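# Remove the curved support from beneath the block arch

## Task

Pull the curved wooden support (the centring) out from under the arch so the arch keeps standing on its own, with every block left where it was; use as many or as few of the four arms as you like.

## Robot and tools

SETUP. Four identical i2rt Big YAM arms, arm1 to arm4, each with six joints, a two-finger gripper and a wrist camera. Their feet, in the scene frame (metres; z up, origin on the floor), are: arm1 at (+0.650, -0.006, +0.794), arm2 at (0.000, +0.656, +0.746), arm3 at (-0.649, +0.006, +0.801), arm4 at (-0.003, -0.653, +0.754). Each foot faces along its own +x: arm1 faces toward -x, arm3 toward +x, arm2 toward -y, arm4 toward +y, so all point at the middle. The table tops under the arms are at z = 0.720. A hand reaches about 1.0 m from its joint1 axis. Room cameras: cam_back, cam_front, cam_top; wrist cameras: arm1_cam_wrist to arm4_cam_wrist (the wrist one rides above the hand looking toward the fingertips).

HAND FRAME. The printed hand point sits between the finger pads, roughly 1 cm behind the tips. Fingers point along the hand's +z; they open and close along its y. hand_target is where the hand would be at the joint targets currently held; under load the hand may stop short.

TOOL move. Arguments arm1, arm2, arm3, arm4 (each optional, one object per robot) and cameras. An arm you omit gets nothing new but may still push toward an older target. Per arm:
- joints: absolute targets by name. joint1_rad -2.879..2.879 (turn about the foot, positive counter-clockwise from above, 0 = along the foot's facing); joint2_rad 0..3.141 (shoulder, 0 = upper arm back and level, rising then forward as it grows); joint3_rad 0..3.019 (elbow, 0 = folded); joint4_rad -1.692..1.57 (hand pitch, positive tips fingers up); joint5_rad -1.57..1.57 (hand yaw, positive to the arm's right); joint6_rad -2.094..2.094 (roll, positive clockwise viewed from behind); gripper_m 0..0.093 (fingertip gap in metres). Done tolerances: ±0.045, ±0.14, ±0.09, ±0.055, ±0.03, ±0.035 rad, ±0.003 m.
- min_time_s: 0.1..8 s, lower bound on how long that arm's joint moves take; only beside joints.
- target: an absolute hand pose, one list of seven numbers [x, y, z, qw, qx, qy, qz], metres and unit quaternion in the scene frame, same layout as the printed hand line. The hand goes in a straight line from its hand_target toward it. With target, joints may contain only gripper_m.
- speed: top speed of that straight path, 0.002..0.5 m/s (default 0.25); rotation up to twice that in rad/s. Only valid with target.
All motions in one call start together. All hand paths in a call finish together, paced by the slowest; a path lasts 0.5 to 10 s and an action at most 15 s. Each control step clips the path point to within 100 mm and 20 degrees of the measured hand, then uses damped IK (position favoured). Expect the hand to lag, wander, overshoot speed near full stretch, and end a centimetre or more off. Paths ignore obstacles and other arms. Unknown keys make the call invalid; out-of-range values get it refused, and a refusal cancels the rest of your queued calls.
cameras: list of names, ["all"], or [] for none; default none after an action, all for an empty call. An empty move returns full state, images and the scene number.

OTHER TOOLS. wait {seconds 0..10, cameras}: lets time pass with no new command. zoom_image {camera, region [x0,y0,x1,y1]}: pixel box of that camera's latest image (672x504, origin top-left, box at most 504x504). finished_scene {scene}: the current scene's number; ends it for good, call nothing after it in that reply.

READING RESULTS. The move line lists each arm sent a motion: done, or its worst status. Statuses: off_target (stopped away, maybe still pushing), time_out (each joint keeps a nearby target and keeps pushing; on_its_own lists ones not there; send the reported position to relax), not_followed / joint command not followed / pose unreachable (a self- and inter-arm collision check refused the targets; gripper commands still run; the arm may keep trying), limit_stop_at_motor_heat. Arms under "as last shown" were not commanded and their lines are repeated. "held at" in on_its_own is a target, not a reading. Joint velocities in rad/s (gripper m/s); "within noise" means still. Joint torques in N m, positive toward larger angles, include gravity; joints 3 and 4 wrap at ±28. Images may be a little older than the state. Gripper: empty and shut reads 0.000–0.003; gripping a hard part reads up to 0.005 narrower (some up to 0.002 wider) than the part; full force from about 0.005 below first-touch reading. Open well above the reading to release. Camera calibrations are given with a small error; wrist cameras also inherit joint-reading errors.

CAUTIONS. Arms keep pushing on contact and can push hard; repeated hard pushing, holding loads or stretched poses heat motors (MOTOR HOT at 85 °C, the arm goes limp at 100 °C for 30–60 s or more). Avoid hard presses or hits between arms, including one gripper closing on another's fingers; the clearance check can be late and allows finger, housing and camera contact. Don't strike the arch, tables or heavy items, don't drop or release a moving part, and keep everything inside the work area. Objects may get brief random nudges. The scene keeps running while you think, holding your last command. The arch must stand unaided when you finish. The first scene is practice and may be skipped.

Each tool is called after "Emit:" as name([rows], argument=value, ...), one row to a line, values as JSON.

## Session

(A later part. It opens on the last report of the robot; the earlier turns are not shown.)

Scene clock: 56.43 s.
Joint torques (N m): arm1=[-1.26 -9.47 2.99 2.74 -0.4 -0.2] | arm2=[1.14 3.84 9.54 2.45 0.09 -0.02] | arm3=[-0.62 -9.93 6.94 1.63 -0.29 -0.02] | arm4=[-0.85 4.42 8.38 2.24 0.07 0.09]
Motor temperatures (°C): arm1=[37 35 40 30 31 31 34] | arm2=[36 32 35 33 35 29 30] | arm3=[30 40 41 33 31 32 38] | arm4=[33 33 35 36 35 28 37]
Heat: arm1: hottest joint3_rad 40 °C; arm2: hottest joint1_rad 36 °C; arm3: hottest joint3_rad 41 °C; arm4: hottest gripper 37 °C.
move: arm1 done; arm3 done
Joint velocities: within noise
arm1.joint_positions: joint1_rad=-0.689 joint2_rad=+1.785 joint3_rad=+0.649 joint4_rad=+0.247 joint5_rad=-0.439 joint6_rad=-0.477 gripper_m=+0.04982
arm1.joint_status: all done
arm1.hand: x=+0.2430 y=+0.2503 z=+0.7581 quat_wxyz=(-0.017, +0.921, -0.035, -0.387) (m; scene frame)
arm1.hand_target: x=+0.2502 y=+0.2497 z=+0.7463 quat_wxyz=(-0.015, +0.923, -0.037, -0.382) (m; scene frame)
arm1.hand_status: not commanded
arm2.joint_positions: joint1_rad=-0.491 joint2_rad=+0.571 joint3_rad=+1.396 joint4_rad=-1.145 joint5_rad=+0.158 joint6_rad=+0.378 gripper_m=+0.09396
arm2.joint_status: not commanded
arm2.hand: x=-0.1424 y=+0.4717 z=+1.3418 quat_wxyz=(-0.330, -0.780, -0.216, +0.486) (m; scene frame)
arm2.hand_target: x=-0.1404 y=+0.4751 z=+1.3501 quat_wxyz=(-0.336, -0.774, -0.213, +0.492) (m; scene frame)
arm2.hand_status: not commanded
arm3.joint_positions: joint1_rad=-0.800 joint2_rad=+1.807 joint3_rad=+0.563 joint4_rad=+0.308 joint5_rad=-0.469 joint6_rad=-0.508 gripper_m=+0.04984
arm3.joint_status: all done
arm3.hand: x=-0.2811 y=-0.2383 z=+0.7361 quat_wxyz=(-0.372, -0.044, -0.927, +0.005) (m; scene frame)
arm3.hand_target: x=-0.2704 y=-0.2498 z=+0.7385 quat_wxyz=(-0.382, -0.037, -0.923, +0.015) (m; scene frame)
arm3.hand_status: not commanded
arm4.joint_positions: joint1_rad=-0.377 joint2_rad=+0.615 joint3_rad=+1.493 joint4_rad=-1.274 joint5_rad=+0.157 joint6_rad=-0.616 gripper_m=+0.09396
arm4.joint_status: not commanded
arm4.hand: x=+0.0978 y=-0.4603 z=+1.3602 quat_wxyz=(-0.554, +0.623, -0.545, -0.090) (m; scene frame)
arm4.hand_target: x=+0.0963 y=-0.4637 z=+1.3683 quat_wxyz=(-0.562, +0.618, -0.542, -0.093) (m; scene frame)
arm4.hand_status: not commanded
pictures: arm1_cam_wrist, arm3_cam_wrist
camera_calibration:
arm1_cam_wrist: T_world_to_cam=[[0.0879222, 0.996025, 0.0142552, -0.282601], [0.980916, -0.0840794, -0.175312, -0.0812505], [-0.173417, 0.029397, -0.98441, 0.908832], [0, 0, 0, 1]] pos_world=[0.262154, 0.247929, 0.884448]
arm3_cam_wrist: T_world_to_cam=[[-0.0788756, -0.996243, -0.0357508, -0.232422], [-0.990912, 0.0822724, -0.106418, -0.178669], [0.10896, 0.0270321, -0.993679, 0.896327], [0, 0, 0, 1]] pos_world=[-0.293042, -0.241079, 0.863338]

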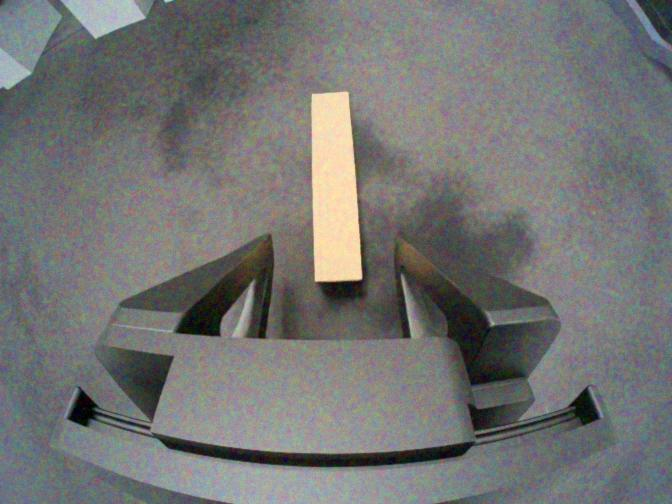

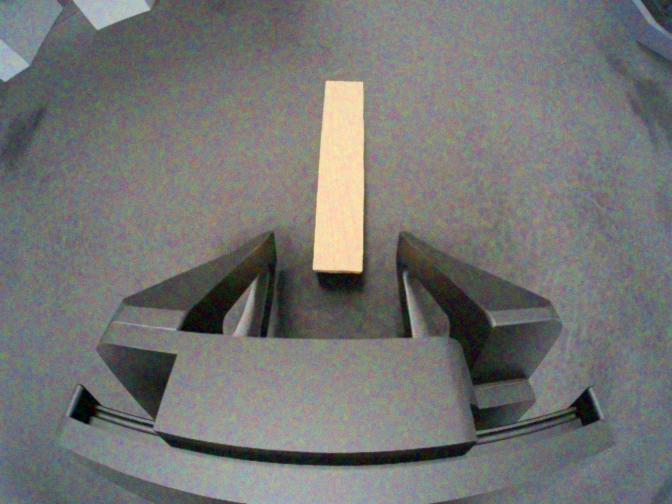

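Emit:
move(arm3={"target":[-0.33,-0.22,0.86,0.3824,0.0370,0.9232,-0.0153],"speed":0.2}, arm1={"target":[0.31,0.22,0.86,0.0153,-0.9232,0.0370,0.3824],"speed":0.2})

Emit:
move(arm3={"target":[-0.29,0.02,0.88,0.5196,0.5196,0.4796,0.4796],"speed":0.2,"joints":{"gripper_m":0.09}}, arm1={"target":[0.22,0.0,0.90,0.0244,-0.7928,0.0317,0.6083],"speed":0.2,"joints":{"gripper_m":0.0}}, cameras=["all"])

Scene clock: 58.93 s.
Joint torques (N m): arm1=[-1.49 -7.71 5.08 1.01 -0.43 -0.24] | arm2=[1.32 3.49 9.54 2.48 0.1 -0.01] | arm3=[-1.14 -8.35 8.4 0.38 -0.38 -0.08] | arm4=[-0.56 4.31 8.31 2.3 0.05 0.04]
Motor temperatures (°C): arm1=[37 35 40 30 31 31 34] | arm2=[36 32 35 33 35 29 30] | arm3=[30 40 41 32 31 32 37] | arm4=[33 33 35 36 35 28 36]
Heat: arm1: hottest joint3_rad 40 °C; arm2: hottest joint1_rad 36 °C; arm3: hottest joint3_rad 41 °C; arm4: hottest joint4_rad 36 °C.
move: arm1 done; arm3 done
Joint velocities: within noise
arm1.joint_positions: joint1_rad=-0.741 joint2_rad=+1.330 joint3_rad=+0.548 joint4_rad=-0.129 joint5_rad=-0.474 joint6_rad=-0.525 gripper_m=+0.04991
arm1.joint_status: not commanded
arm1.hand: x=+0.3017 y=+0.2198 z=+0.8620 quat_wxyz=(-0.016, +0.921, -0.034, -0.387) (m; scene frame)
arm1.hand_target: x=+0.3097 y=+0.2199 z=+0.8599 quat_wxyz=(-0.015, +0.923, -0.037, -0.382) (m; scene frame)
arm1.hand_status: done (0.009 m and 0.7 deg from the pose sent, 0.126 m and 0.7 deg at the start)
arm2, arm4: as last shown
arm3.joint_positions: joint1_rad=-0.865 joint2_rad=+1.296 joint3_rad=+0.489 joint4_rad=-0.138 joint5_rad=-0.512 joint6_rad=-0.571 gripper_m=+0.04994
arm3.joint_status: not commanded
arm3.hand: x=-0.3284 y=-0.2164 z=+0.8545 quat_wxyz=(-0.379, -0.039, -0.924, +0.010) (m; scene frame)
arm3.hand_target: x=-0.3300 y=-0.2200 z=+0.8599 quat_wxyz=(-0.382, -0.037, -0.923, +0.015) (m; scene frame)
arm3.hand_status: done (0.007 m and 0.7 deg from the pose sent, 0.134 m and 1.9 deg at the start)
pictures: none

Scene clock: 64.23 s.
Joint torques (N m): arm1=[0.73 -4.01 3.99 3.58 0.13 0.03] | arm2=[1.26 3.84 9.55 2.51 0.11 -0.02] | arm3=[0.97 -4.89 1.81 2.26 0.31 0.09] | arm4=[-0.91 4.89 8.29 2.24 0.06 0.07]
Motor temperatures (°C): arm1=[37 35 40 30 31 31 34] | arm2=[36 32 36 33 35 29 30] | arm3=[30 40 41 33 31 31 37] | arm4=[33 33 35 36 34 28 36]
Heat: arm1: hottest joint3_rad 40 °C; arm2: hottest joint1_rad 36 °C; arm3: hottest joint3_rad 41 °C; arm4: hottest joint4_rad 36 °C.
move: arm1 done; arm3 off_target
Joint velocities: within noise
arm1.joint_positions: joint1_rad=+0.034 joint2_rad=+1.391 joint3_rad=+0.287 joint4_rad=+0.837 joint5_rad=+0.095 joint6_rad=+0.025 gripper_m=+0.00014
arm1.joint_status: all done
arm1.hand: x=+0.2193 y=+0.0063 z=+0.9049 quat_wxyz=(-0.031, +0.793, -0.033, -0.608) (m; scene frame)
arm1.hand_target: x=+0.2201 y=+0.0002 z=+0.9001 quat_wxyz=(-0.024, +0.793, -0.032, -0.608) (m; scene frame)
arm1.hand_status: done (0.008 m and 0.8 deg from the pose sent, 0.238 m and 29.4 deg at the start)
arm2, arm4: as last shown
arm3.joint_positions: joint1_rad=+0.106 joint2_rad=+1.731 joint3_rad=+0.058 joint4_rad=+1.536 joint5_rad=+0.236 joint6_rad=+1.595 gripper_m=+0.08991
arm3.joint_status: all done
arm3.hand: x=-0.2951 y=+0.0160 z=+0.8785 quat_wxyz=(-0.489, -0.555, -0.512, -0.437) (m; scene frame)
arm3.hand_target: x=-0.2898 y=+0.0201 z=+0.8808 quat_wxyz=(-0.489, -0.552, -0.506, -0.447) (m; scene frame)
arm3.hand_status: off_target (0.007 m and 8.1 deg from the pose sent, 0.241 m and 98.1 deg at the start; a joint's target at an end of its range on 46 of 159 steps)
pictures: arm1_cam_wrist, arm2_cam_wrist, arm3_cam_wrist, arm4_cam_wrist, cam_back, cam_front, cam_top
camera_calibration:
arm1_cam_wrist: T_world_to_cam=[[0.103069, 0.994586, 0.0132262, -0.0419163], [0.768133, -0.0711394, -0.636326, 0.410987], [-0.63194, 0.0757447, -0.771307, 0.963742], [0, 0, 0, 1]] pos_world=[0.297654, -0.00207148, 1.00542]
arm3_cam_wrist: T_world_to_cam=[[-0.12647, 0.00100619, -0.99197, 0.8349], [-0.527825, 0.846615, 0.0681532, -0.227301], [0.839885, 0.532205, -0.10654, 0.460706], [0, 0, 0, 1]] pos_world=[-0.401325, -0.053594, 0.892771]

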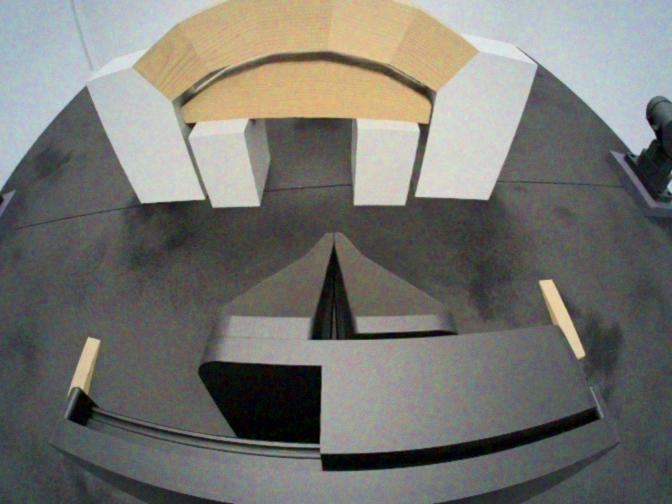

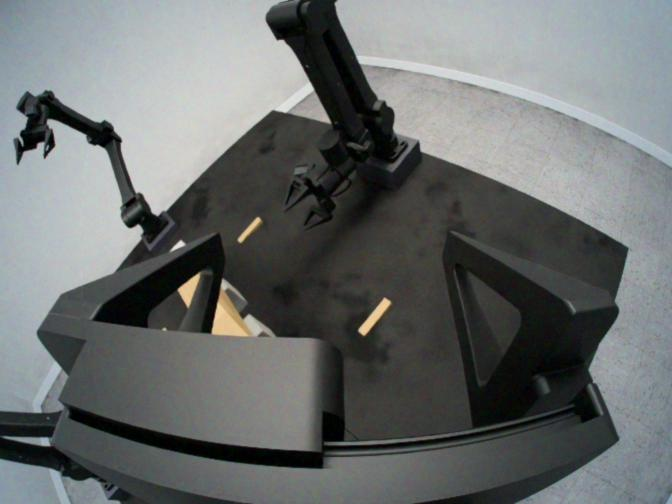

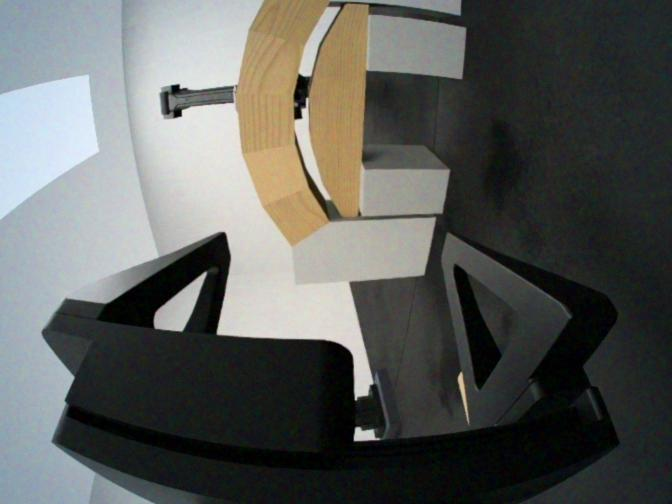

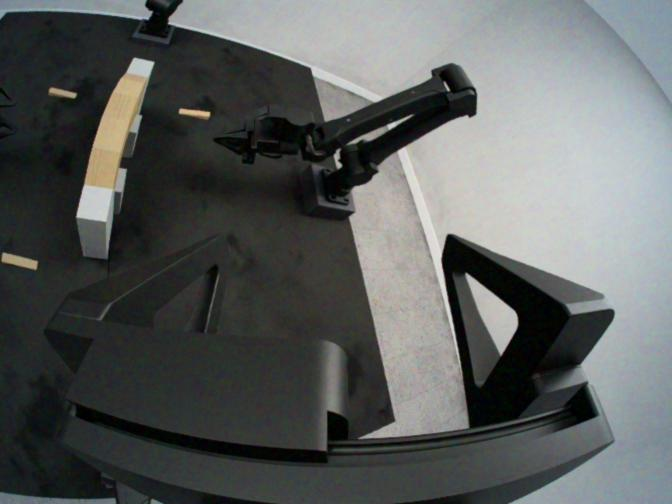

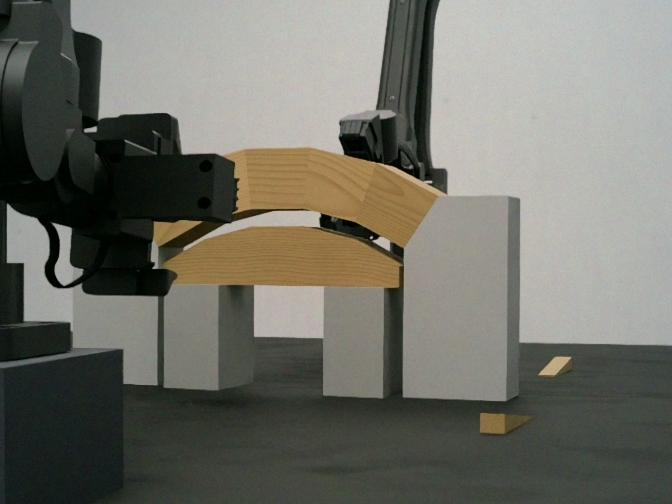

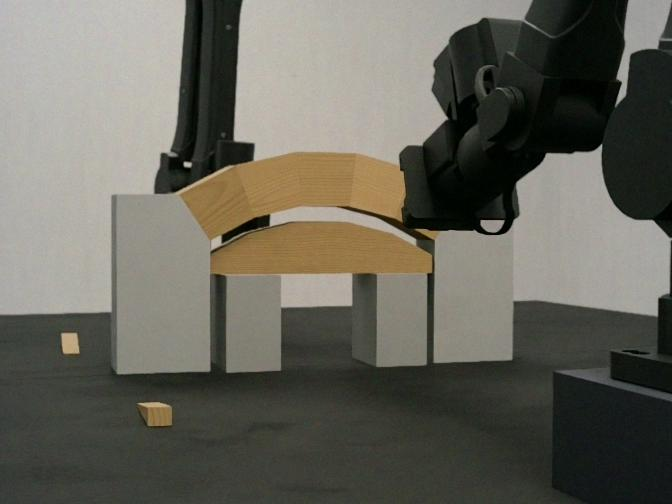

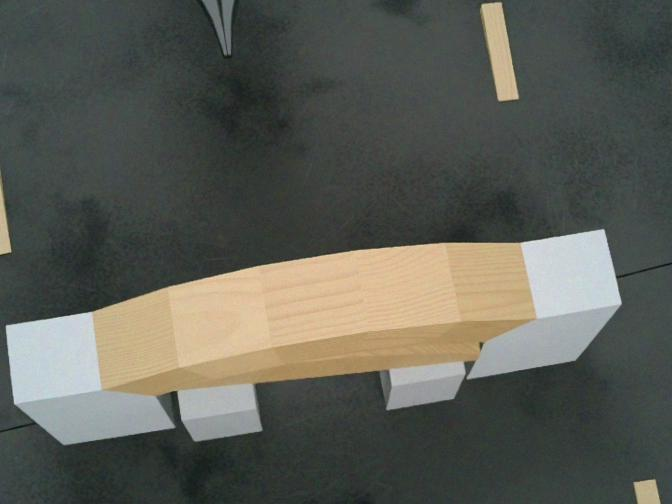

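Emit:
move(arm1={"target":[0.022,-0.002,0.872,0.0244,-0.7928,0.0317,0.6083],"speed":0.15}, arm3={"target":[-0.25,0.02,0.87,0.5196,0.5196,0.4796,0.4796],"speed":0.1}, cameras=["arm1_cam_wrist","arm3_cam_wrist","cam_front","cam_top","cam_back"])

Scene clock: 68.30 s.
Joint torques (N m): arm1=[0.38 -11.58 7.57 1.68 -0.05 0] | arm2=[1.26 3.66 9.47 2.5 0.09 -0.02] | arm3=[-1.14 -6.59 1.87 2.26 0.02 0.03] | arm4=[-1.32 4.54 8.29 2.39 0.08 0.05]
Motor temperatures (°C): arm1=[37 35 40 30 31 31 34] | arm2=[36 32 36 33 34 29 30] | arm3=[30 40 40 33 31 31 37] | arm4=[33 32 35 36 34 28 36]
Heat: arm1: hottest joint3_rad 40 °C; arm2: hottest joint1_rad 36 °C; arm3: hottest joint2_rad 40 °C; arm4: hottest joint4_rad 36 °C.
move: arm1 off_target; arm3 off_target
Joint velocities: within noise
arm1.joint_positions: joint1_rad=+0.034 joint2_rad=+1.841 joint3_rad=+0.783 joint4_rad=+0.798 joint5_rad=+0.095 joint6_rad=+0.025 gripper_m=+0.00014
arm1.joint_status: not commanded
arm1.hand: x=+0.0358 y=+0.0050 z=+0.8777 quat_wxyz=(-0.031, +0.790, -0.033, -0.611) (m; scene frame)
arm1.hand_target: x=+0.0228 y=-0.0020 z=+0.8723 quat_wxyz=(-0.024, +0.793, -0.032, -0.608) (m; scene frame)
arm1.hand_status: off_target (0.016 m and 0.9 deg from the pose sent, 0.200 m and 0.8 deg at the start)
arm2, arm4: as last shown
arm3.joint_positions: joint1_rad=+0.101 joint2_rad=+1.820 joint3_rad=+0.170 joint4_rad=+1.536 joint5_rad=+0.218 joint6_rad=+1.596 gripper_m=+0.08991
arm3.joint_status: not commanded
arm3.hand: x=-0.2541 y=+0.0232 z=+0.8697 quat_wxyz=(-0.490, -0.548, -0.509, -0.448) (m; scene frame)
arm3.hand_target: x=-0.2498 y=+0.0200 z=+0.8707 quat_wxyz=(-0.494, -0.548, -0.502, -0.452) (m; scene frame)
arm3.hand_status: off_target (0.005 m and 6.9 deg from the pose sent, 0.046 m and 8.1 deg at the start; a joint's target at an end of its range on 59 of 60 steps)
pictures: arm1_cam_wrist, arm3_cam_wrist, cam_back, cam_front, cam_top
camera_calibration:
arm1_cam_wrist: T_world_to_cam=[[0.103207, 0.994587, 0.012015, -0.0203587], [0.763246, -0.0714435, -0.642146, 0.539847], [-0.637812, 0.0754444, -0.766488, 0.822966], [0, 0, 0, 1]] pos_world=[0.114963, -0.00327107, 0.977699]
arm3_cam_wrist: T_world_to_cam=[[-0.105036, 0.00570261, -0.994452, 0.838936], [-0.540332, 0.839173, 0.0618829, -0.208596], [0.834871, 0.543834, -0.0850617, 0.401348], [0, 0, 0, 1]] pos_world=[-0.359667, -0.0480025, 0.881329]

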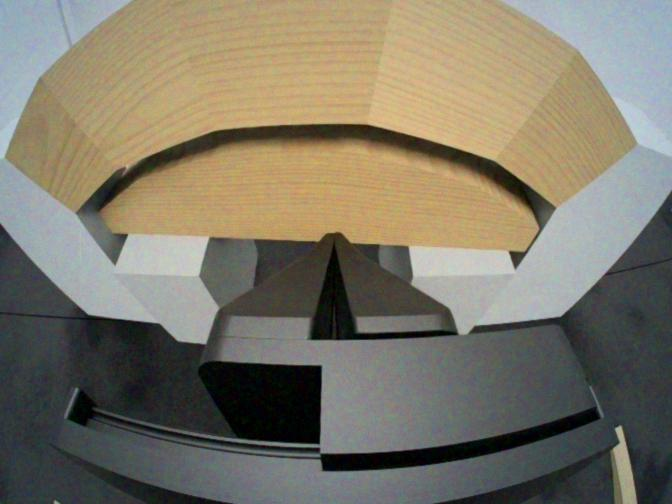

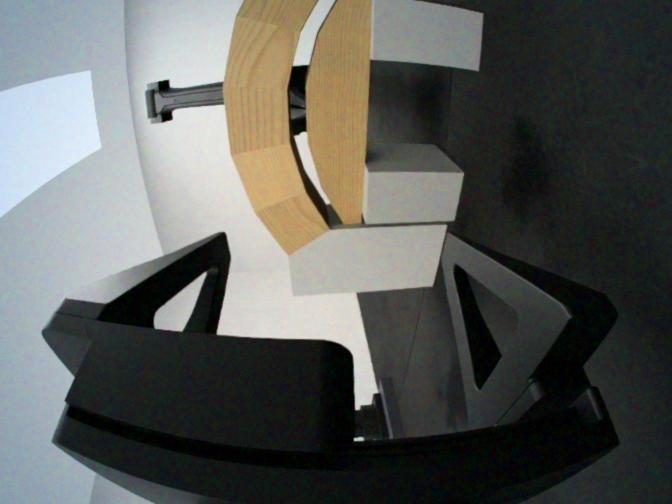

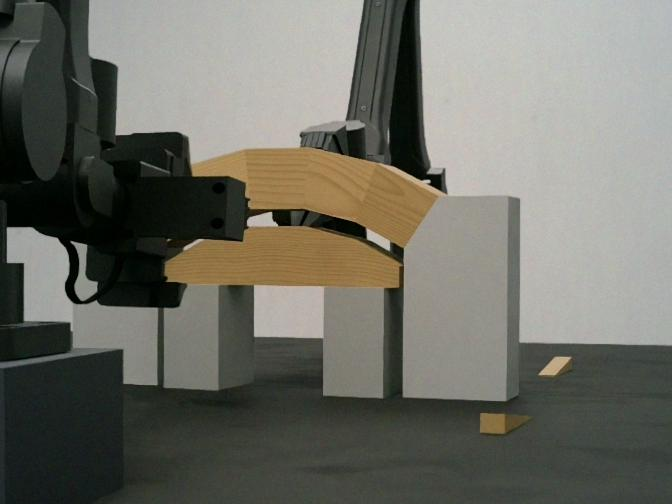

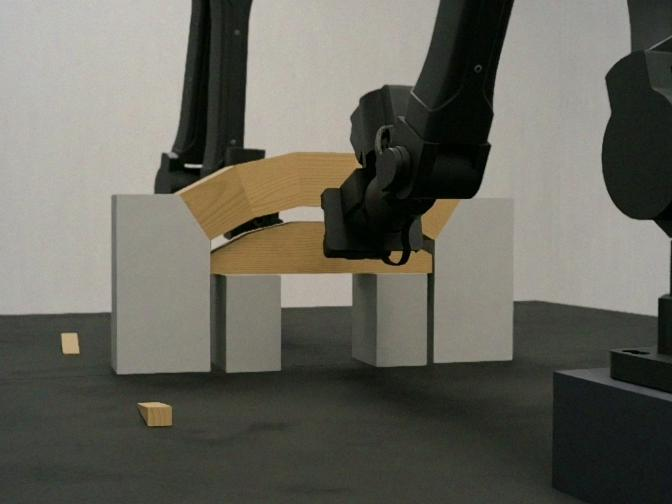

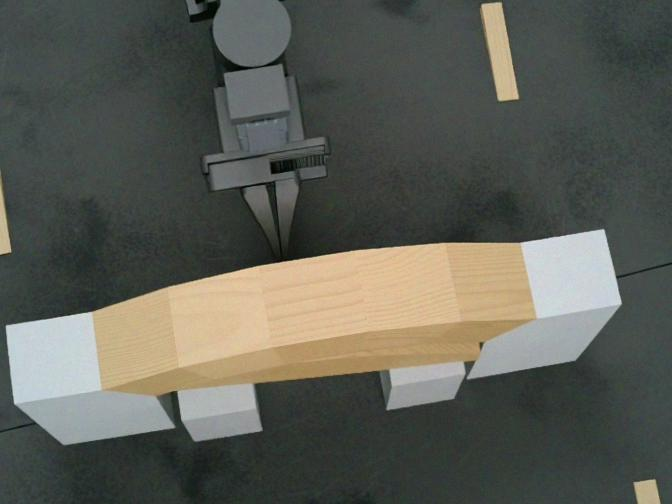

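Emit:
move(arm1={"target":[-0.040,0.003,0.861,0.0244,-0.7928,0.0317,0.6083],"speed":0.06}, cameras=["arm1_cam_wrist","arm3_cam_wrist","cam_top","cam_back"])

Scene clock: 70.37 s.
Joint torques (N m): arm1=[-0.56 -13.51 8.77 1.77 -0.15 -0.04] | arm2=[1.03 3.72 9.58 2.4 0.1 -0.01] | arm3=[-1.2 -6.53 1.85 2.22 0.02 0.02] | arm4=[-1.2 4.54 8.2 2.29 0.07 0.08]
Motor temperatures (°C): arm1=[37 35 40 30 31 31 33] | arm2=[36 32 36 33 34 29 30] | arm3=[30 40 40 33 31 31 37] | arm4=[33 32 35 36 34 28 36]
Heat: arm1: hottest joint3_rad 40 °C; arm2: hottest joint1_rad 36 °C; arm3: hottest joint2_rad 40 °C; arm4: hottest joint4_rad 36 °C.
move: arm1 off_target
Joint velocities: within noise
arm1.joint_positions: joint1_rad=+0.034 joint2_rad=+1.958 joint3_rad=+0.958 joint4_rad=+0.733 joint5_rad=+0.087 joint6_rad=+0.025 gripper_m=+0.00014
arm1.joint_status: not commanded
arm1.hand: x=-0.0220 y=+0.0032 z=+0.8656 quat_wxyz=(-0.028, +0.793, -0.030, -0.608) (m; scene frame)
arm1.hand_target: x=-0.0387 y=+0.0031 z=+0.8613 quat_wxyz=(-0.024, +0.793, -0.032, -0.608) (m; scene frame)
arm1.hand_status: off_target (0.019 m and 0.4 deg from the pose sent, 0.078 m and 0.9 deg at the start)
arm2, arm3, arm4: as last shown
pictures: arm1_cam_wrist, arm3_cam_wrist, cam_back, cam_top
camera_calibration:
arm1_cam_wrist: T_world_to_cam=[[0.0951641, 0.995404, 0.0106794, -0.0114615], [0.768743, -0.0666702, -0.636074, 0.570901], [-0.632439, 0.0687411, -0.771554, 0.78149], [0, 0, 0, 1]] pos_world=[0.0564596, -0.00424963, 0.966219]
arm3_cam_wrist: T_world_to_cam=[[-0.105036, 0.00570261, -0.994452, 0.838936], [-0.540332, 0.839173, 0.0618829, -0.208596], [0.834871, 0.543834, -0.0850617, 0.401348], [0, 0, 0, 1]] pos_world=[-0.359667, -0.0480025, 0.881329]

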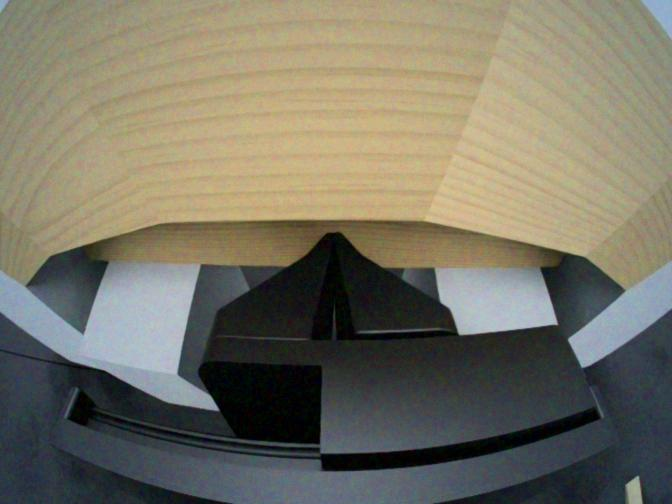

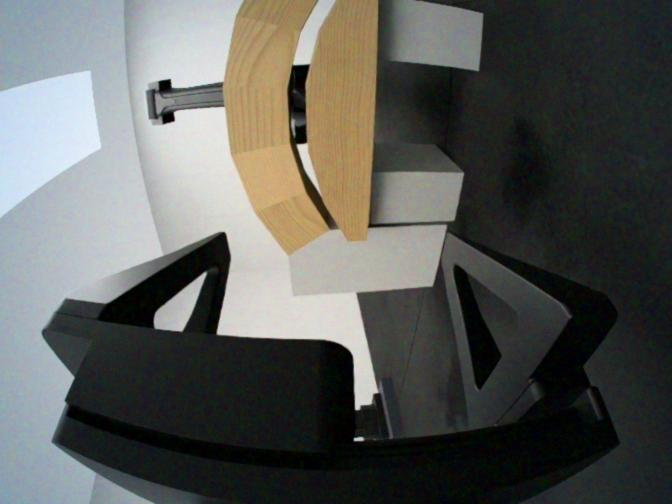

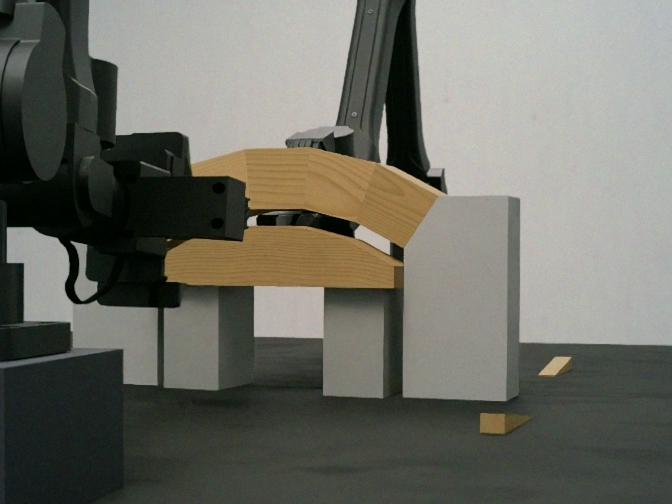

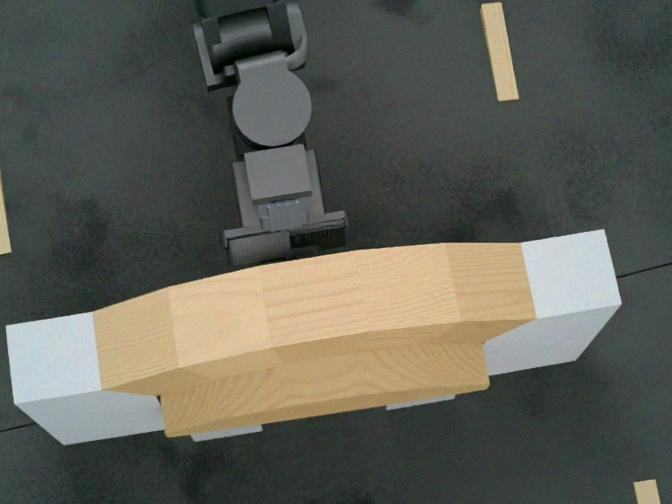

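Emit:
move(arm1={"target":[0.06,0.0,0.88,0.0244,-0.7928,0.0317,0.6083],"speed":0.1}, arm3={"target":[-0.115,0.008,0.862,0.5196,0.5196,0.4796,0.4796],"speed":0.1,"joints":{"gripper_m":0.088}}, cameras=["arm1_cam_wrist","arm3_cam_wrist","cam_top","cam_back","cam_front"])

Scene clock: 73.03 s.
Joint torques (N m): arm1=[0.03 -14.39 3.56 3.54 0.12 -0.01] | arm2=[1.26 3.96 9.5 2.4 0.1 -0.02] | arm3=[-0.91 -10.93 4.44 1.01 -0.02 -0.11] | arm4=[-1.55 4.78 8.21 2.26 0.05 0.08]
Motor temperatures (°C): arm1=[37 35 40 30 31 31 33] | arm2=[36 32 36 33 34 29 30] | arm3=[30 40 40 33 31 31 37] | arm4=[33 32 36 36 34 28 36]
Heat: arm1: hottest joint3_rad 40 °C; arm2: hottest joint1_rad 36 °C; arm3: hottest joint2_rad 40 °C; arm4: hottest joint3_rad 36 °C.
move: arm1 off_target; arm3 off_target
Joint velocities: within noise
arm1.joint_positions: joint1_rad=+0.034 joint2_rad=+1.809 joint3_rad=+0.727 joint4_rad=+0.785 joint5_rad=+0.087 joint6_rad=+0.025 gripper_m=+0.00014
arm1.joint_status: not commanded
arm1.hand: x=+0.0576 y=+0.0038 z=+0.8692 quat_wxyz=(-0.028, +0.802, -0.030, -0.596) (m; scene frame)
arm1.hand_target: x=+0.0599 y=+0.0002 z=+0.8798 quat_wxyz=(-0.024, +0.793, -0.032, -0.608) (m; scene frame)
arm1.hand_status: off_target (0.012 m and 1.8 deg from the pose sent, 0.083 m and 0.4 deg at the start)
arm2, arm4: as last shown
arm3.joint_positions: joint1_rad=+0.016 joint2_rad=+1.993 joint3_rad=+0.529 joint4_rad=+1.483 joint5_rad=+0.128 joint6_rad=+1.588 gripper_m=+0.08809
arm3.joint_status: all done
arm3.hand: x=-0.1217 y=+0.0124 z=+0.8698 quat_wxyz=(-0.518, -0.518, -0.475, -0.487) (m; scene frame)
arm3.hand_target: x=-0.1154 y=+0.0079 z=+0.8621 quat_wxyz=(-0.520, -0.520, -0.480, -0.480) (m; scene frame)
arm3.hand_status: off_target (0.011 m and 1.0 deg from the pose sent, 0.140 m and 6.9 deg at the start)
pictures: arm1_cam_wrist, arm3_cam_wrist, cam_back, cam_front, cam_top
camera_calibration:
arm1_cam_wrist: T_world_to_cam=[[0.0950566, 0.995377, 0.013721, -0.022349], [0.787518, -0.066761, -0.612665, 0.490565], [-0.608917, 0.0690434, -0.790223, 0.849419], [0, 0, 0, 1]] pos_world=[0.133022, -0.00365047, 0.97209]
arm3_cam_wrist: T_world_to_cam=[[0.0267449, 0.015149, -0.999527, 0.873243], [-0.549824, 0.835278, -0.00205234, -0.0736414], [0.834852, 0.549619, 0.0306687, 0.19592], [0, 0, 0, 1]] pos_world=[-0.227409, -0.0593988, 0.86667]

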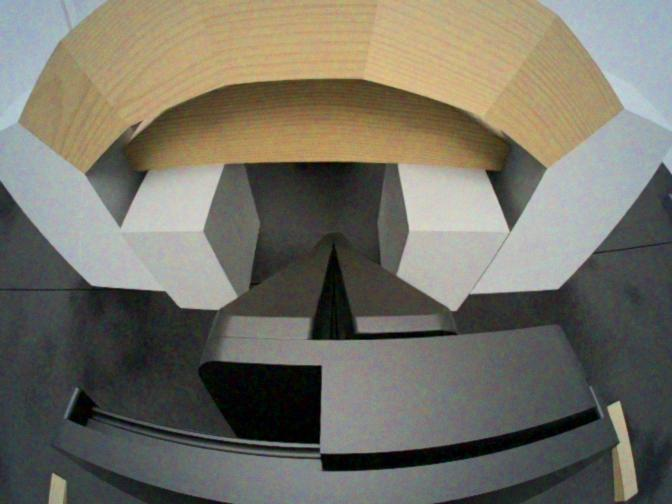

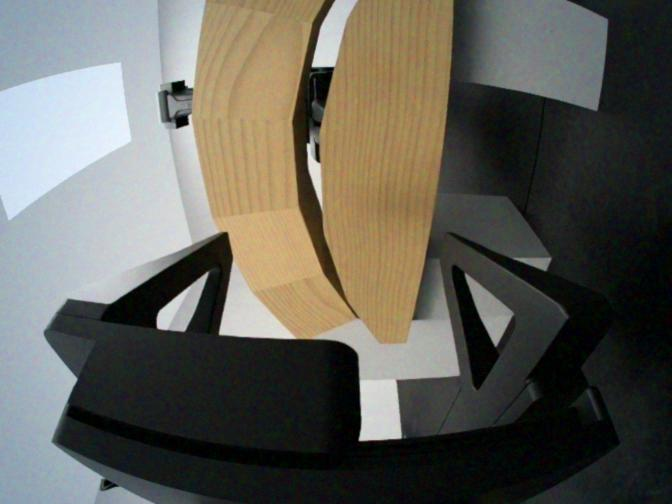

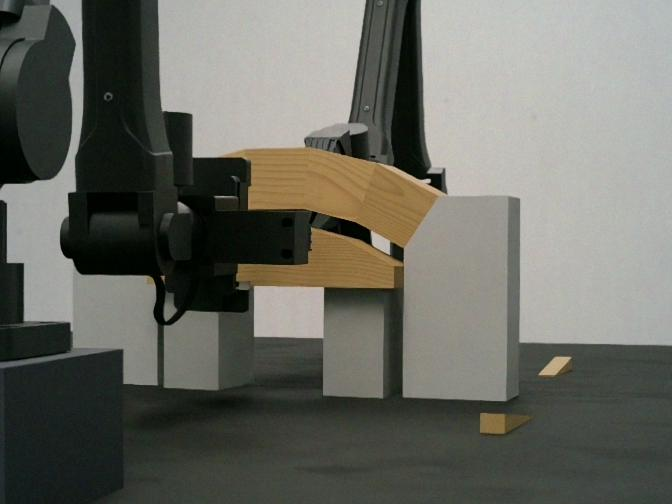

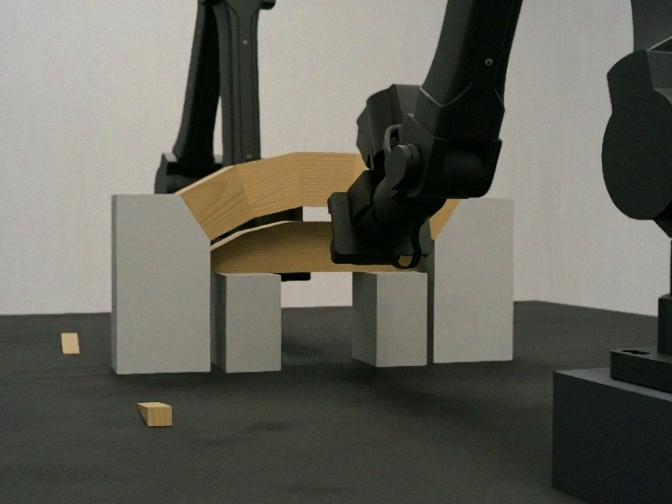

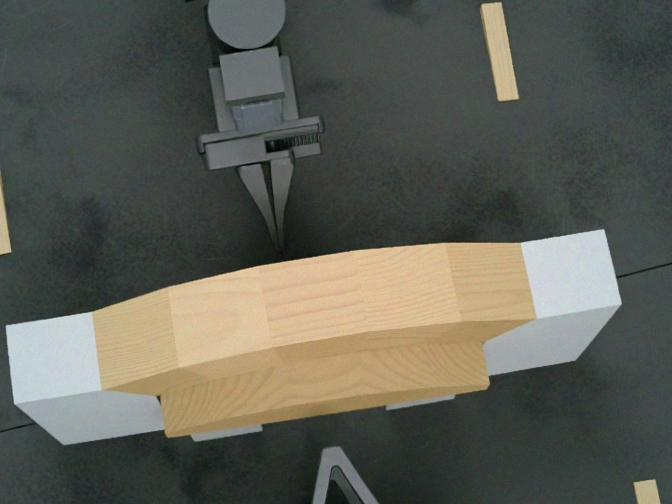

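Emit:
move(arm3={"target": [-0.1154, 0.0079, 0.845, 0.5196, 0.5196, 0.4796, 0.4796], "speed": 0.08}, cameras=["arm3_cam_wrist"])

Scene clock: 75.23 s.
Joint torques (N m): arm1=[0.09 -14.45 3.59 3.52 0.13 -0.01] | arm2=[1.26 3.84 9.51 2.48 0.11 0] | arm3=[-1.08 -11.28 3.71 2.26 0.01 -0.13] | arm4=[-1.03 4.42 8.35 2.18 0.08 0.07]
Motor temperatures (°C): arm1=[37 36 40 30 31 31 33] | arm2=[36 32 36 33 34 29 30] | arm3=[30 40 39 32 31 31 36] | arm4=[33 32 36 36 34 28 36]
Heat: arm1: hottest joint3_rad 40 °C; arm2: hottest joint1_rad 36 °C; arm3: hottest joint2_rad 40 °C; arm4: hottest joint3_rad 36 °C.
move: arm3 done
Joint velocities: within noise
arm1, arm2, arm4: as last shown
arm3.joint_positions: joint1_rad=+0.016 joint2_rad=+2.060 joint3_rad=+0.544 joint4_rad=+1.503 joint5_rad=+0.128 joint6_rad=+1.588 gripper_m=+0.08809
arm3.joint_status: not commanded
arm3.hand: x=-0.1210 y=+0.0123 z=+0.8451 quat_wxyz=(-0.511, -0.525, -0.484, -0.479) (m; scene frame)
arm3.hand_target: x=-0.1156 y=+0.0078 z=+0.8450 quat_wxyz=(-0.520, -0.520, -0.480, -0.479) (m; scene frame)
arm3.hand_status: done (0.007 m and 1.3 deg from the pose sent, 0.026 m and 1.0 deg at the start)
pictures: arm3_cam_wrist
camera_calibration:
arm3_cam_wrist: T_world_to_cam=[[-0.0048815, 0.0133868, -0.999898, 0.845109], [-0.54948, 0.835392, 0.0138669, -0.0866098], [0.835492, 0.549492, 0.0032778, 0.219367], [0, 0, 0, 1]] pos_world=[-0.226744, -0.0595006, 0.845505]

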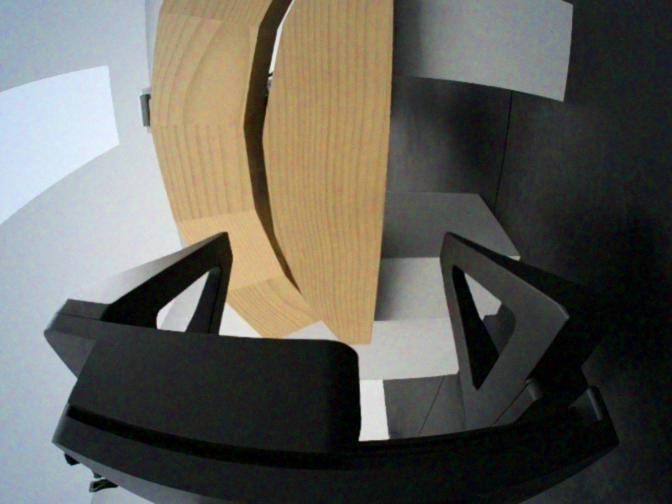

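Emit:
move(arm3={"target": [-0.058, 0.002, 0.847, 0.5196, 0.5196, 0.4796, 0.4796], "speed": 0.06}, cameras=["arm3_cam_wrist"])

Scene clock: 77.40 s.
Joint torques (N m): arm1=[0.15 -14.56 3.6 3.56 0.13 -0.01] | arm2=[1.32 3.72 9.47 2.47 0.11 -0.02] | arm3=[-1.08 -12.69 5.61 1.07 -0.02 -0.12] | arm4=[-1.49 4.48 8.27 2.25 0.06 0.04]
Motor temperatures (°C): arm1=[37 36 40 30 31 31 33] | arm2=[36 32 36 33 34 29 29] | arm3=[30 40 39 32 31 31 36] | arm4=[33 32 36 36 34 28 36]
Heat: arm1: hottest joint3_rad 40 °C; arm2: hottest joint1_rad 36 °C; arm3: hottest joint2_rad 40 °C; arm4: hottest joint3_rad 36 °C.
move: arm3 off_target
Joint velocities: within noise
arm1, arm2, arm4: as last shown
arm3.joint_positions: joint1_rad=-0.004 joint2_rad=+2.074 joint3_rad=+0.692 joint4_rad=+1.398 joint5_rad=+0.108 joint6_rad=+1.588 gripper_m=+0.08809
arm3.joint_status: not commanded
arm3.hand: x=-0.0658 y=+0.0073 z=+0.8546 quat_wxyz=(-0.517, -0.518, -0.476, -0.486) (m; scene frame)
arm3.hand_target: x=-0.0585 y=+0.0020 z=+0.8471 quat_wxyz=(-0.520, -0.520, -0.480, -0.480) (m; scene frame)
arm3.hand_status: off_target (0.012 m and 0.9 deg from the pose sent, 0.064 m and 1.3 deg at the start)
pictures: arm3_cam_wrist
camera_calibration:
arm3_cam_wrist: T_world_to_cam=[[0.0236338, 0.0142863, -0.999619, 0.856625], [-0.550143, 0.83507, -0.0010723, -0.0394414], [0.834736, 0.549959, 0.0275954, 0.1551], [0, 0, 0, 1]] pos_world=[-0.171411, -0.0646002, 0.851976]

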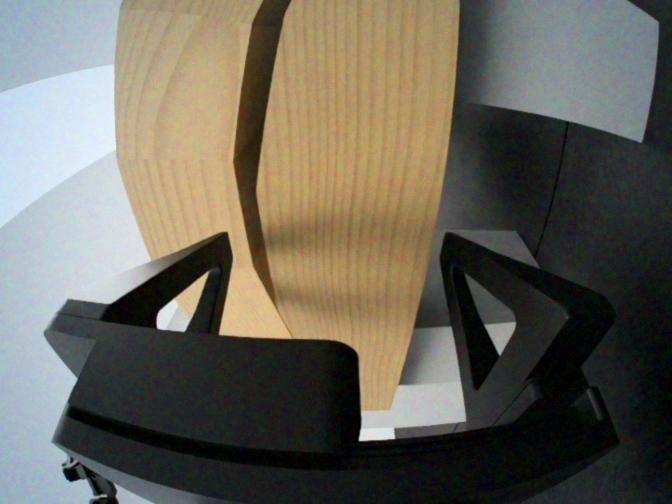

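Emit:
move(arm3={"target": [-0.050, 0.0015, 0.842, 0.5196, 0.5196, 0.4796, 0.4796], "speed": 0.05}, cameras=["arm3_cam_wrist", "cam_top"])

Emit:
move(arm3={"joints": {"gripper_m": 0.064}}, cameras=["arm3_cam_wrist"])

Scene clock: 78.83 s.
Joint torques (N m): arm1=[-0.03 -14.56 3.6 3.56 0.13 -0.02] | arm2=[1.08 3.9 9.54 2.41 0.09 -0.02] | arm3=[-1.14 -13.04 5.75 0.91 -0.03 -0.12] | arm4=[-0.5 4.72 8.34 2.4 0.06 0.09]
Motor temperatures (°C): arm1=[37 36 40 30 30 31 33] | arm2=[36 32 36 33 34 29 29] | arm3=[30 40 39 32 31 31 36] | arm4=[33 32 36 36 34 28 36]
Heat: arm1: hottest joint3_rad 40 °C; arm2: hottest joint1_rad 36 °C; arm3: hottest joint2_rad 40 °C; arm4: hottest joint3_rad 36 °C.
move: arm3 off_target
Joint velocities: within noise
arm1: as last shown
arm2.joint_positions: joint1_rad=-0.491 joint2_rad=+0.571 joint3_rad=+1.396 joint4_rad=-1.145 joint5_rad=+0.158 joint6_rad=+0.378 gripper_m=+0.09396
arm2.joint_status: not commanded
arm2.hand: x=-0.1424 y=+0.4717 z=+1.3418 quat_wxyz=(-0.330, -0.780, -0.216, +0.486) (m; scene frame)
arm2.hand_target: x=-0.1404 y=+0.4751 z=+1.3501 quat_wxyz=(-0.336, -0.774, -0.213, +0.492) (m; scene frame)
arm2.hand_status: not commanded
arm3.joint_positions: joint1_rad=-0.005 joint2_rad=+2.095 joint3_rad=+0.717 joint4_rad=+1.393 joint5_rad=+0.106 joint6_rad=+1.588 gripper_m=+0.08809
arm3.joint_status: not commanded
arm3.hand: x=-0.0580 y=+0.0072 z=+0.8498 quat_wxyz=(-0.517, -0.518, -0.477, -0.486) (m; scene frame)
arm3.hand_target: x=-0.0505 y=+0.0015 z=+0.8422 quat_wxyz=(-0.520, -0.520, -0.480, -0.480) (m; scene frame)
arm3.hand_status: off_target (0.012 m and 0.9 deg from the pose sent, 0.021 m and 0.9 deg at the start)
arm4.joint_positions: joint1_rad=-0.377 joint2_rad=+0.615 joint3_rad=+1.493 joint4_rad=-1.274 joint5_rad=+0.157 joint6_rad=-0.616 gripper_m=+0.09396
arm4.joint_status: not commanded
arm4.hand: x=+0.0978 y=-0.4603 z=+1.3602 quat_wxyz=(-0.554, +0.623, -0.545, -0.090) (m; scene frame)
arm4.hand_target: x=+0.0963 y=-0.4637 z=+1.3683 quat_wxyz=(-0.562, +0.618, -0.542, -0.093) (m; scene frame)
arm4.hand_status: not commanded
pictures: arm3_cam_wrist, cam_top
camera_calibration:
arm3_cam_wrist: T_world_to_cam=[[0.0232686, 0.0143062, -0.999627, 0.851594], [-0.550447, 0.834869, -0.000864612, -0.0352265], [0.834546, 0.550262, 0.027301, 0.149069], [0, 0, 0, 1]] pos_world=[-0.16361, -0.0648005, 0.847176]

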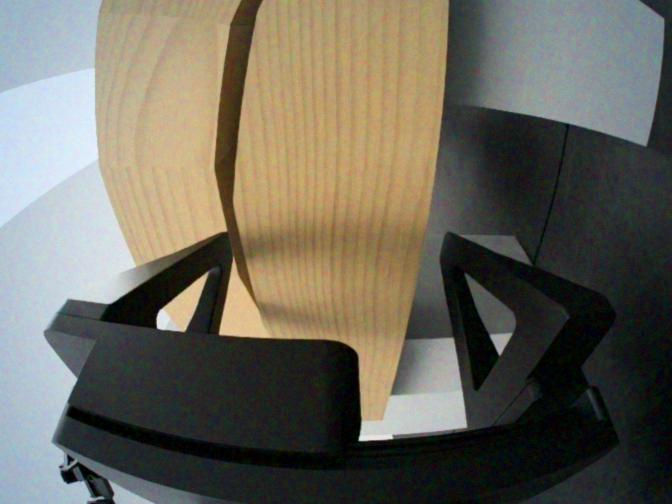

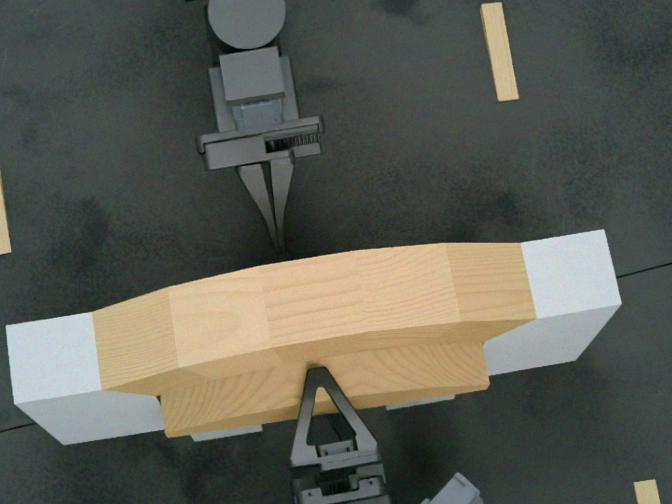

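Scene clock: 79.43 s.
Joint torques (N m): arm1=[-0.03 -14.51 3.59 3.51 0.13 0] | arm2=[0.91 3.96 9.46 2.47 0.09 -0.02] | arm3=[-1.03 -12.98 5.72 0.94 -0.01 -0.13] | arm4=[-1.08 4.89 8.27 2.36 0.03 0.07]
Motor temperatures (°C): arm1=[37 36 40 30 30 31 33] | arm2=[36 32 36 33 34 29 29] | arm3=[30 40 39 32 31 31 36] | arm4=[33 32 36 36 34 28 36]
Heat: arm1: hottest joint3_rad 40 °C; arm2: hottest joint1_rad 36 °C; arm3: hottest joint2_rad 40 °C; arm4: hottest joint3_rad 36 °C.
move: arm3 done
Joint velocities: within noise
arm1, arm2, arm4: as last shown
arm3.joint_positions: joint1_rad=-0.005 joint2_rad=+2.095 joint3_rad=+0.717 joint4_rad=+1.393 joint5_rad=+0.106 joint6_rad=+1.588 gripper_m=+0.06417
arm3.joint_status: all done
arm3.hand: x=-0.0580 y=+0.0072 z=+0.8497 quat_wxyz=(-0.517, -0.518, -0.477, -0.486) (m; scene frame)
arm3.hand_target: x=-0.0505 y=+0.0015 z=+0.8421 quat_wxyz=(-0.520, -0.520, -0.480, -0.480) (m; scene frame)
arm3.hand_status: not commanded
pictures: arm3_cam_wrist
camera_calibration:
arm3_cam_wrist: T_world_to_cam=[[0.0228235, 0.0142647, -0.999638, 0.851428], [-0.55045, 0.834868, -0.000654307, -0.0354056], [0.834556, 0.550266, 0.0269066, 0.149408], [0, 0, 0, 1]] pos_world=[-0.163611, -0.0648005, 0.847077]

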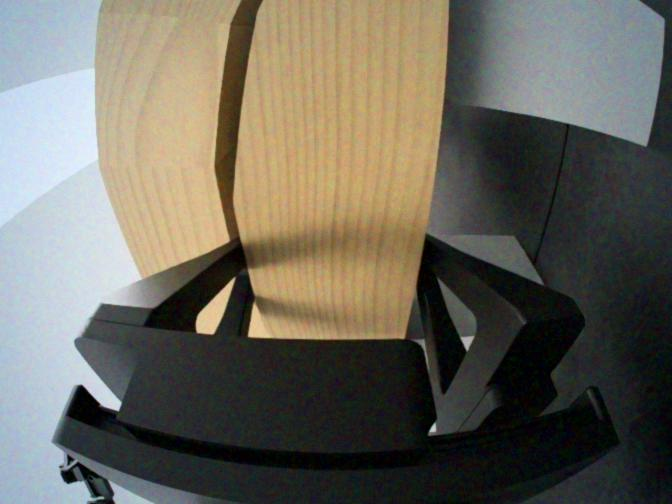

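Emit:
move(arm3={"joints": {"gripper_m": 0.05}}, cameras=["arm3_cam_wrist"])

Emit:
move(arm3={"target": [-0.0995, 0.0054, 0.8455, 0.5196, 0.5196, 0.4796, 0.4796], "speed": 0.06}, cameras=["arm3_cam_wrist", "cam_top"])

Scene clock: 80.13 s.
Joint torques (N m): arm1=[0.15 -14.51 3.6 3.54 0.12 0] | arm2=[1.32 3.72 9.51 2.45 0.09 -0.01] | arm3=[-1.08 -13.04 5.71 0.99 -0.02 -0.06] | arm4=[-1.2 4.72 8.23 2.26 0.06 0.07]
Motor temperatures (°C): arm1=[37 36 40 31 30 31 33] | arm2=[36 32 36 33 34 29 29] | arm3=[30 40 39 32 31 31 36] | arm4=[33 32 36 36 34 28 36]
Heat: arm1: hottest joint3_rad 40 °C; arm2: hottest joint1_rad 36 °C; arm3: hottest joint2_rad 40 °C; arm4: hottest joint3_rad 36 °C.
move: arm3 off_target
Joint velocities: within noise
arm1, arm2, arm4: as last shown
arm3.joint_positions: joint1_rad=-0.005 joint2_rad=+2.095 joint3_rad=+0.717 joint4_rad=+1.392 joint5_rad=+0.106 joint6_rad=+1.582 gripper_m=+0.05709
arm3.joint_status: gripper_m off_target (ended at +0.05711, target +0.05000)
arm3.hand: x=-0.0578 y=+0.0069 z=+0.8497 quat_wxyz=(-0.519, -0.517, -0.478, -0.485) (m; scene frame)
arm3.hand_target: x=-0.0505 y=+0.0014 z=+0.8422 quat_wxyz=(-0.520, -0.520, -0.480, -0.479) (m; scene frame)
arm3.hand_status: not commanded
pictures: arm3_cam_wrist
camera_calibration:
arm3_cam_wrist: T_world_to_cam=[[0.0225208, 0.0088812, -0.999707, 0.851504], [-0.550053, 0.835115, -0.00497228, -0.0314392], [0.834826, 0.550004, 0.0236926, 0.152179], [0, 0, 0, 1]] pos_world=[-0.163513, -0.0650061, 0.847493]

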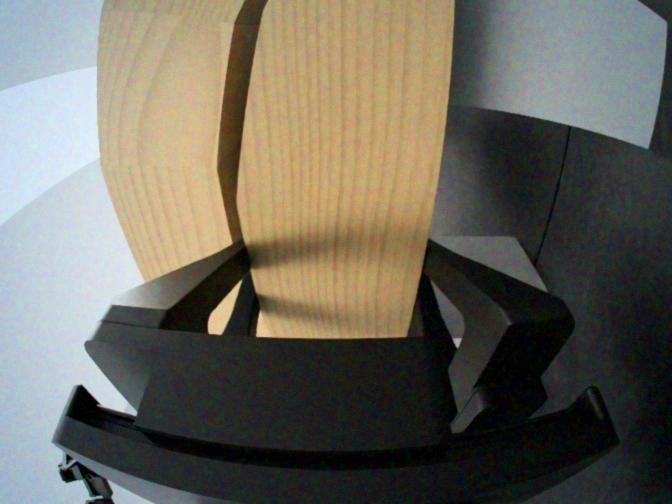

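Scene clock: 81.53 s.
Joint torques (N m): arm1=[0.03 -14.56 3.6 3.54 0.12 -0.01] | arm2=[1.03 3.78 9.54 2.47 0.11 -0.01] | arm3=[-0.15 -14.33 0.65 1.57 0.44 -0.06] | arm4=[-1.14 4.84 8.46 2.25 0.04 0.09]
Motor temperatures (°C): arm1=[37 36 40 31 30 31 33] | arm2=[36 32 36 33 34 29 29] | arm3=[30 40 39 32 31 31 36] | arm4=[33 32 36 36 34 28 36]
Heat: arm1: hottest joint3_rad 40 °C; arm2: hottest joint1_rad 36 °C; arm3: hottest joint2_rad 40 °C; arm4: hottest joint3_rad 36 °C.
move: arm3 done
Joint velocities: within noise
arm1, arm2, arm4: as last shown
arm3.joint_positions: joint1_rad=-0.004 joint2_rad=+2.087 joint3_rad=+0.629 joint4_rad=+1.479 joint5_rad=+0.109 joint6_rad=+1.581 gripper_m=+0.05709
arm3.joint_status: not commanded
arm3.hand: x=-0.0907 y=+0.0063 z=+0.8484 quat_wxyz=(-0.520, -0.516, -0.477, -0.486) (m; scene frame)
arm3.hand_target: x=-0.0993 y=+0.0054 z=+0.8455 quat_wxyz=(-0.520, -0.520, -0.480, -0.480) (m; scene frame)
arm3.hand_status: done (0.009 m and 0.9 deg from the pose sent, 0.042 m and 0.7 deg at the start)
pictures: arm3_cam_wrist, cam_top
camera_calibration:
arm3_cam_wrist: T_world_to_cam=[[0.0281417, 0.0083515, -0.999569, 0.851399], [-0.549415, 0.835507, -0.00848737, -0.0460014], [0.835076, 0.549417, 0.028101, 0.176241], [0, 0, 0, 1]] pos_world=[-0.196408, -0.065506, 0.845689]

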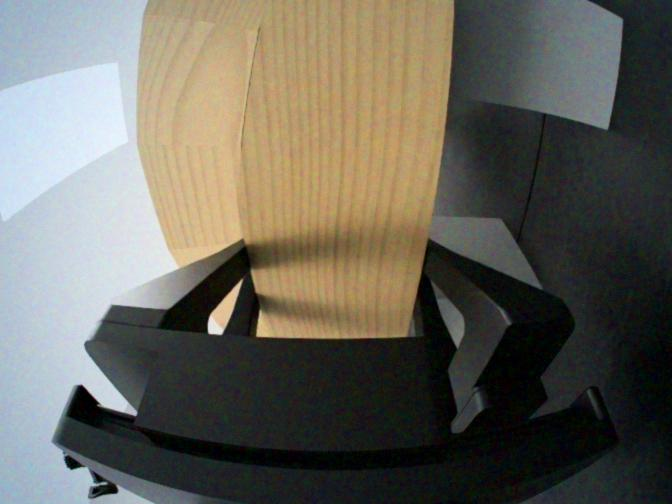

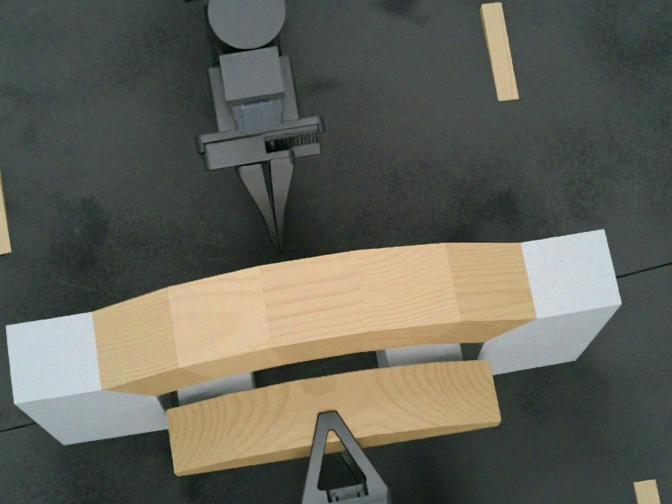

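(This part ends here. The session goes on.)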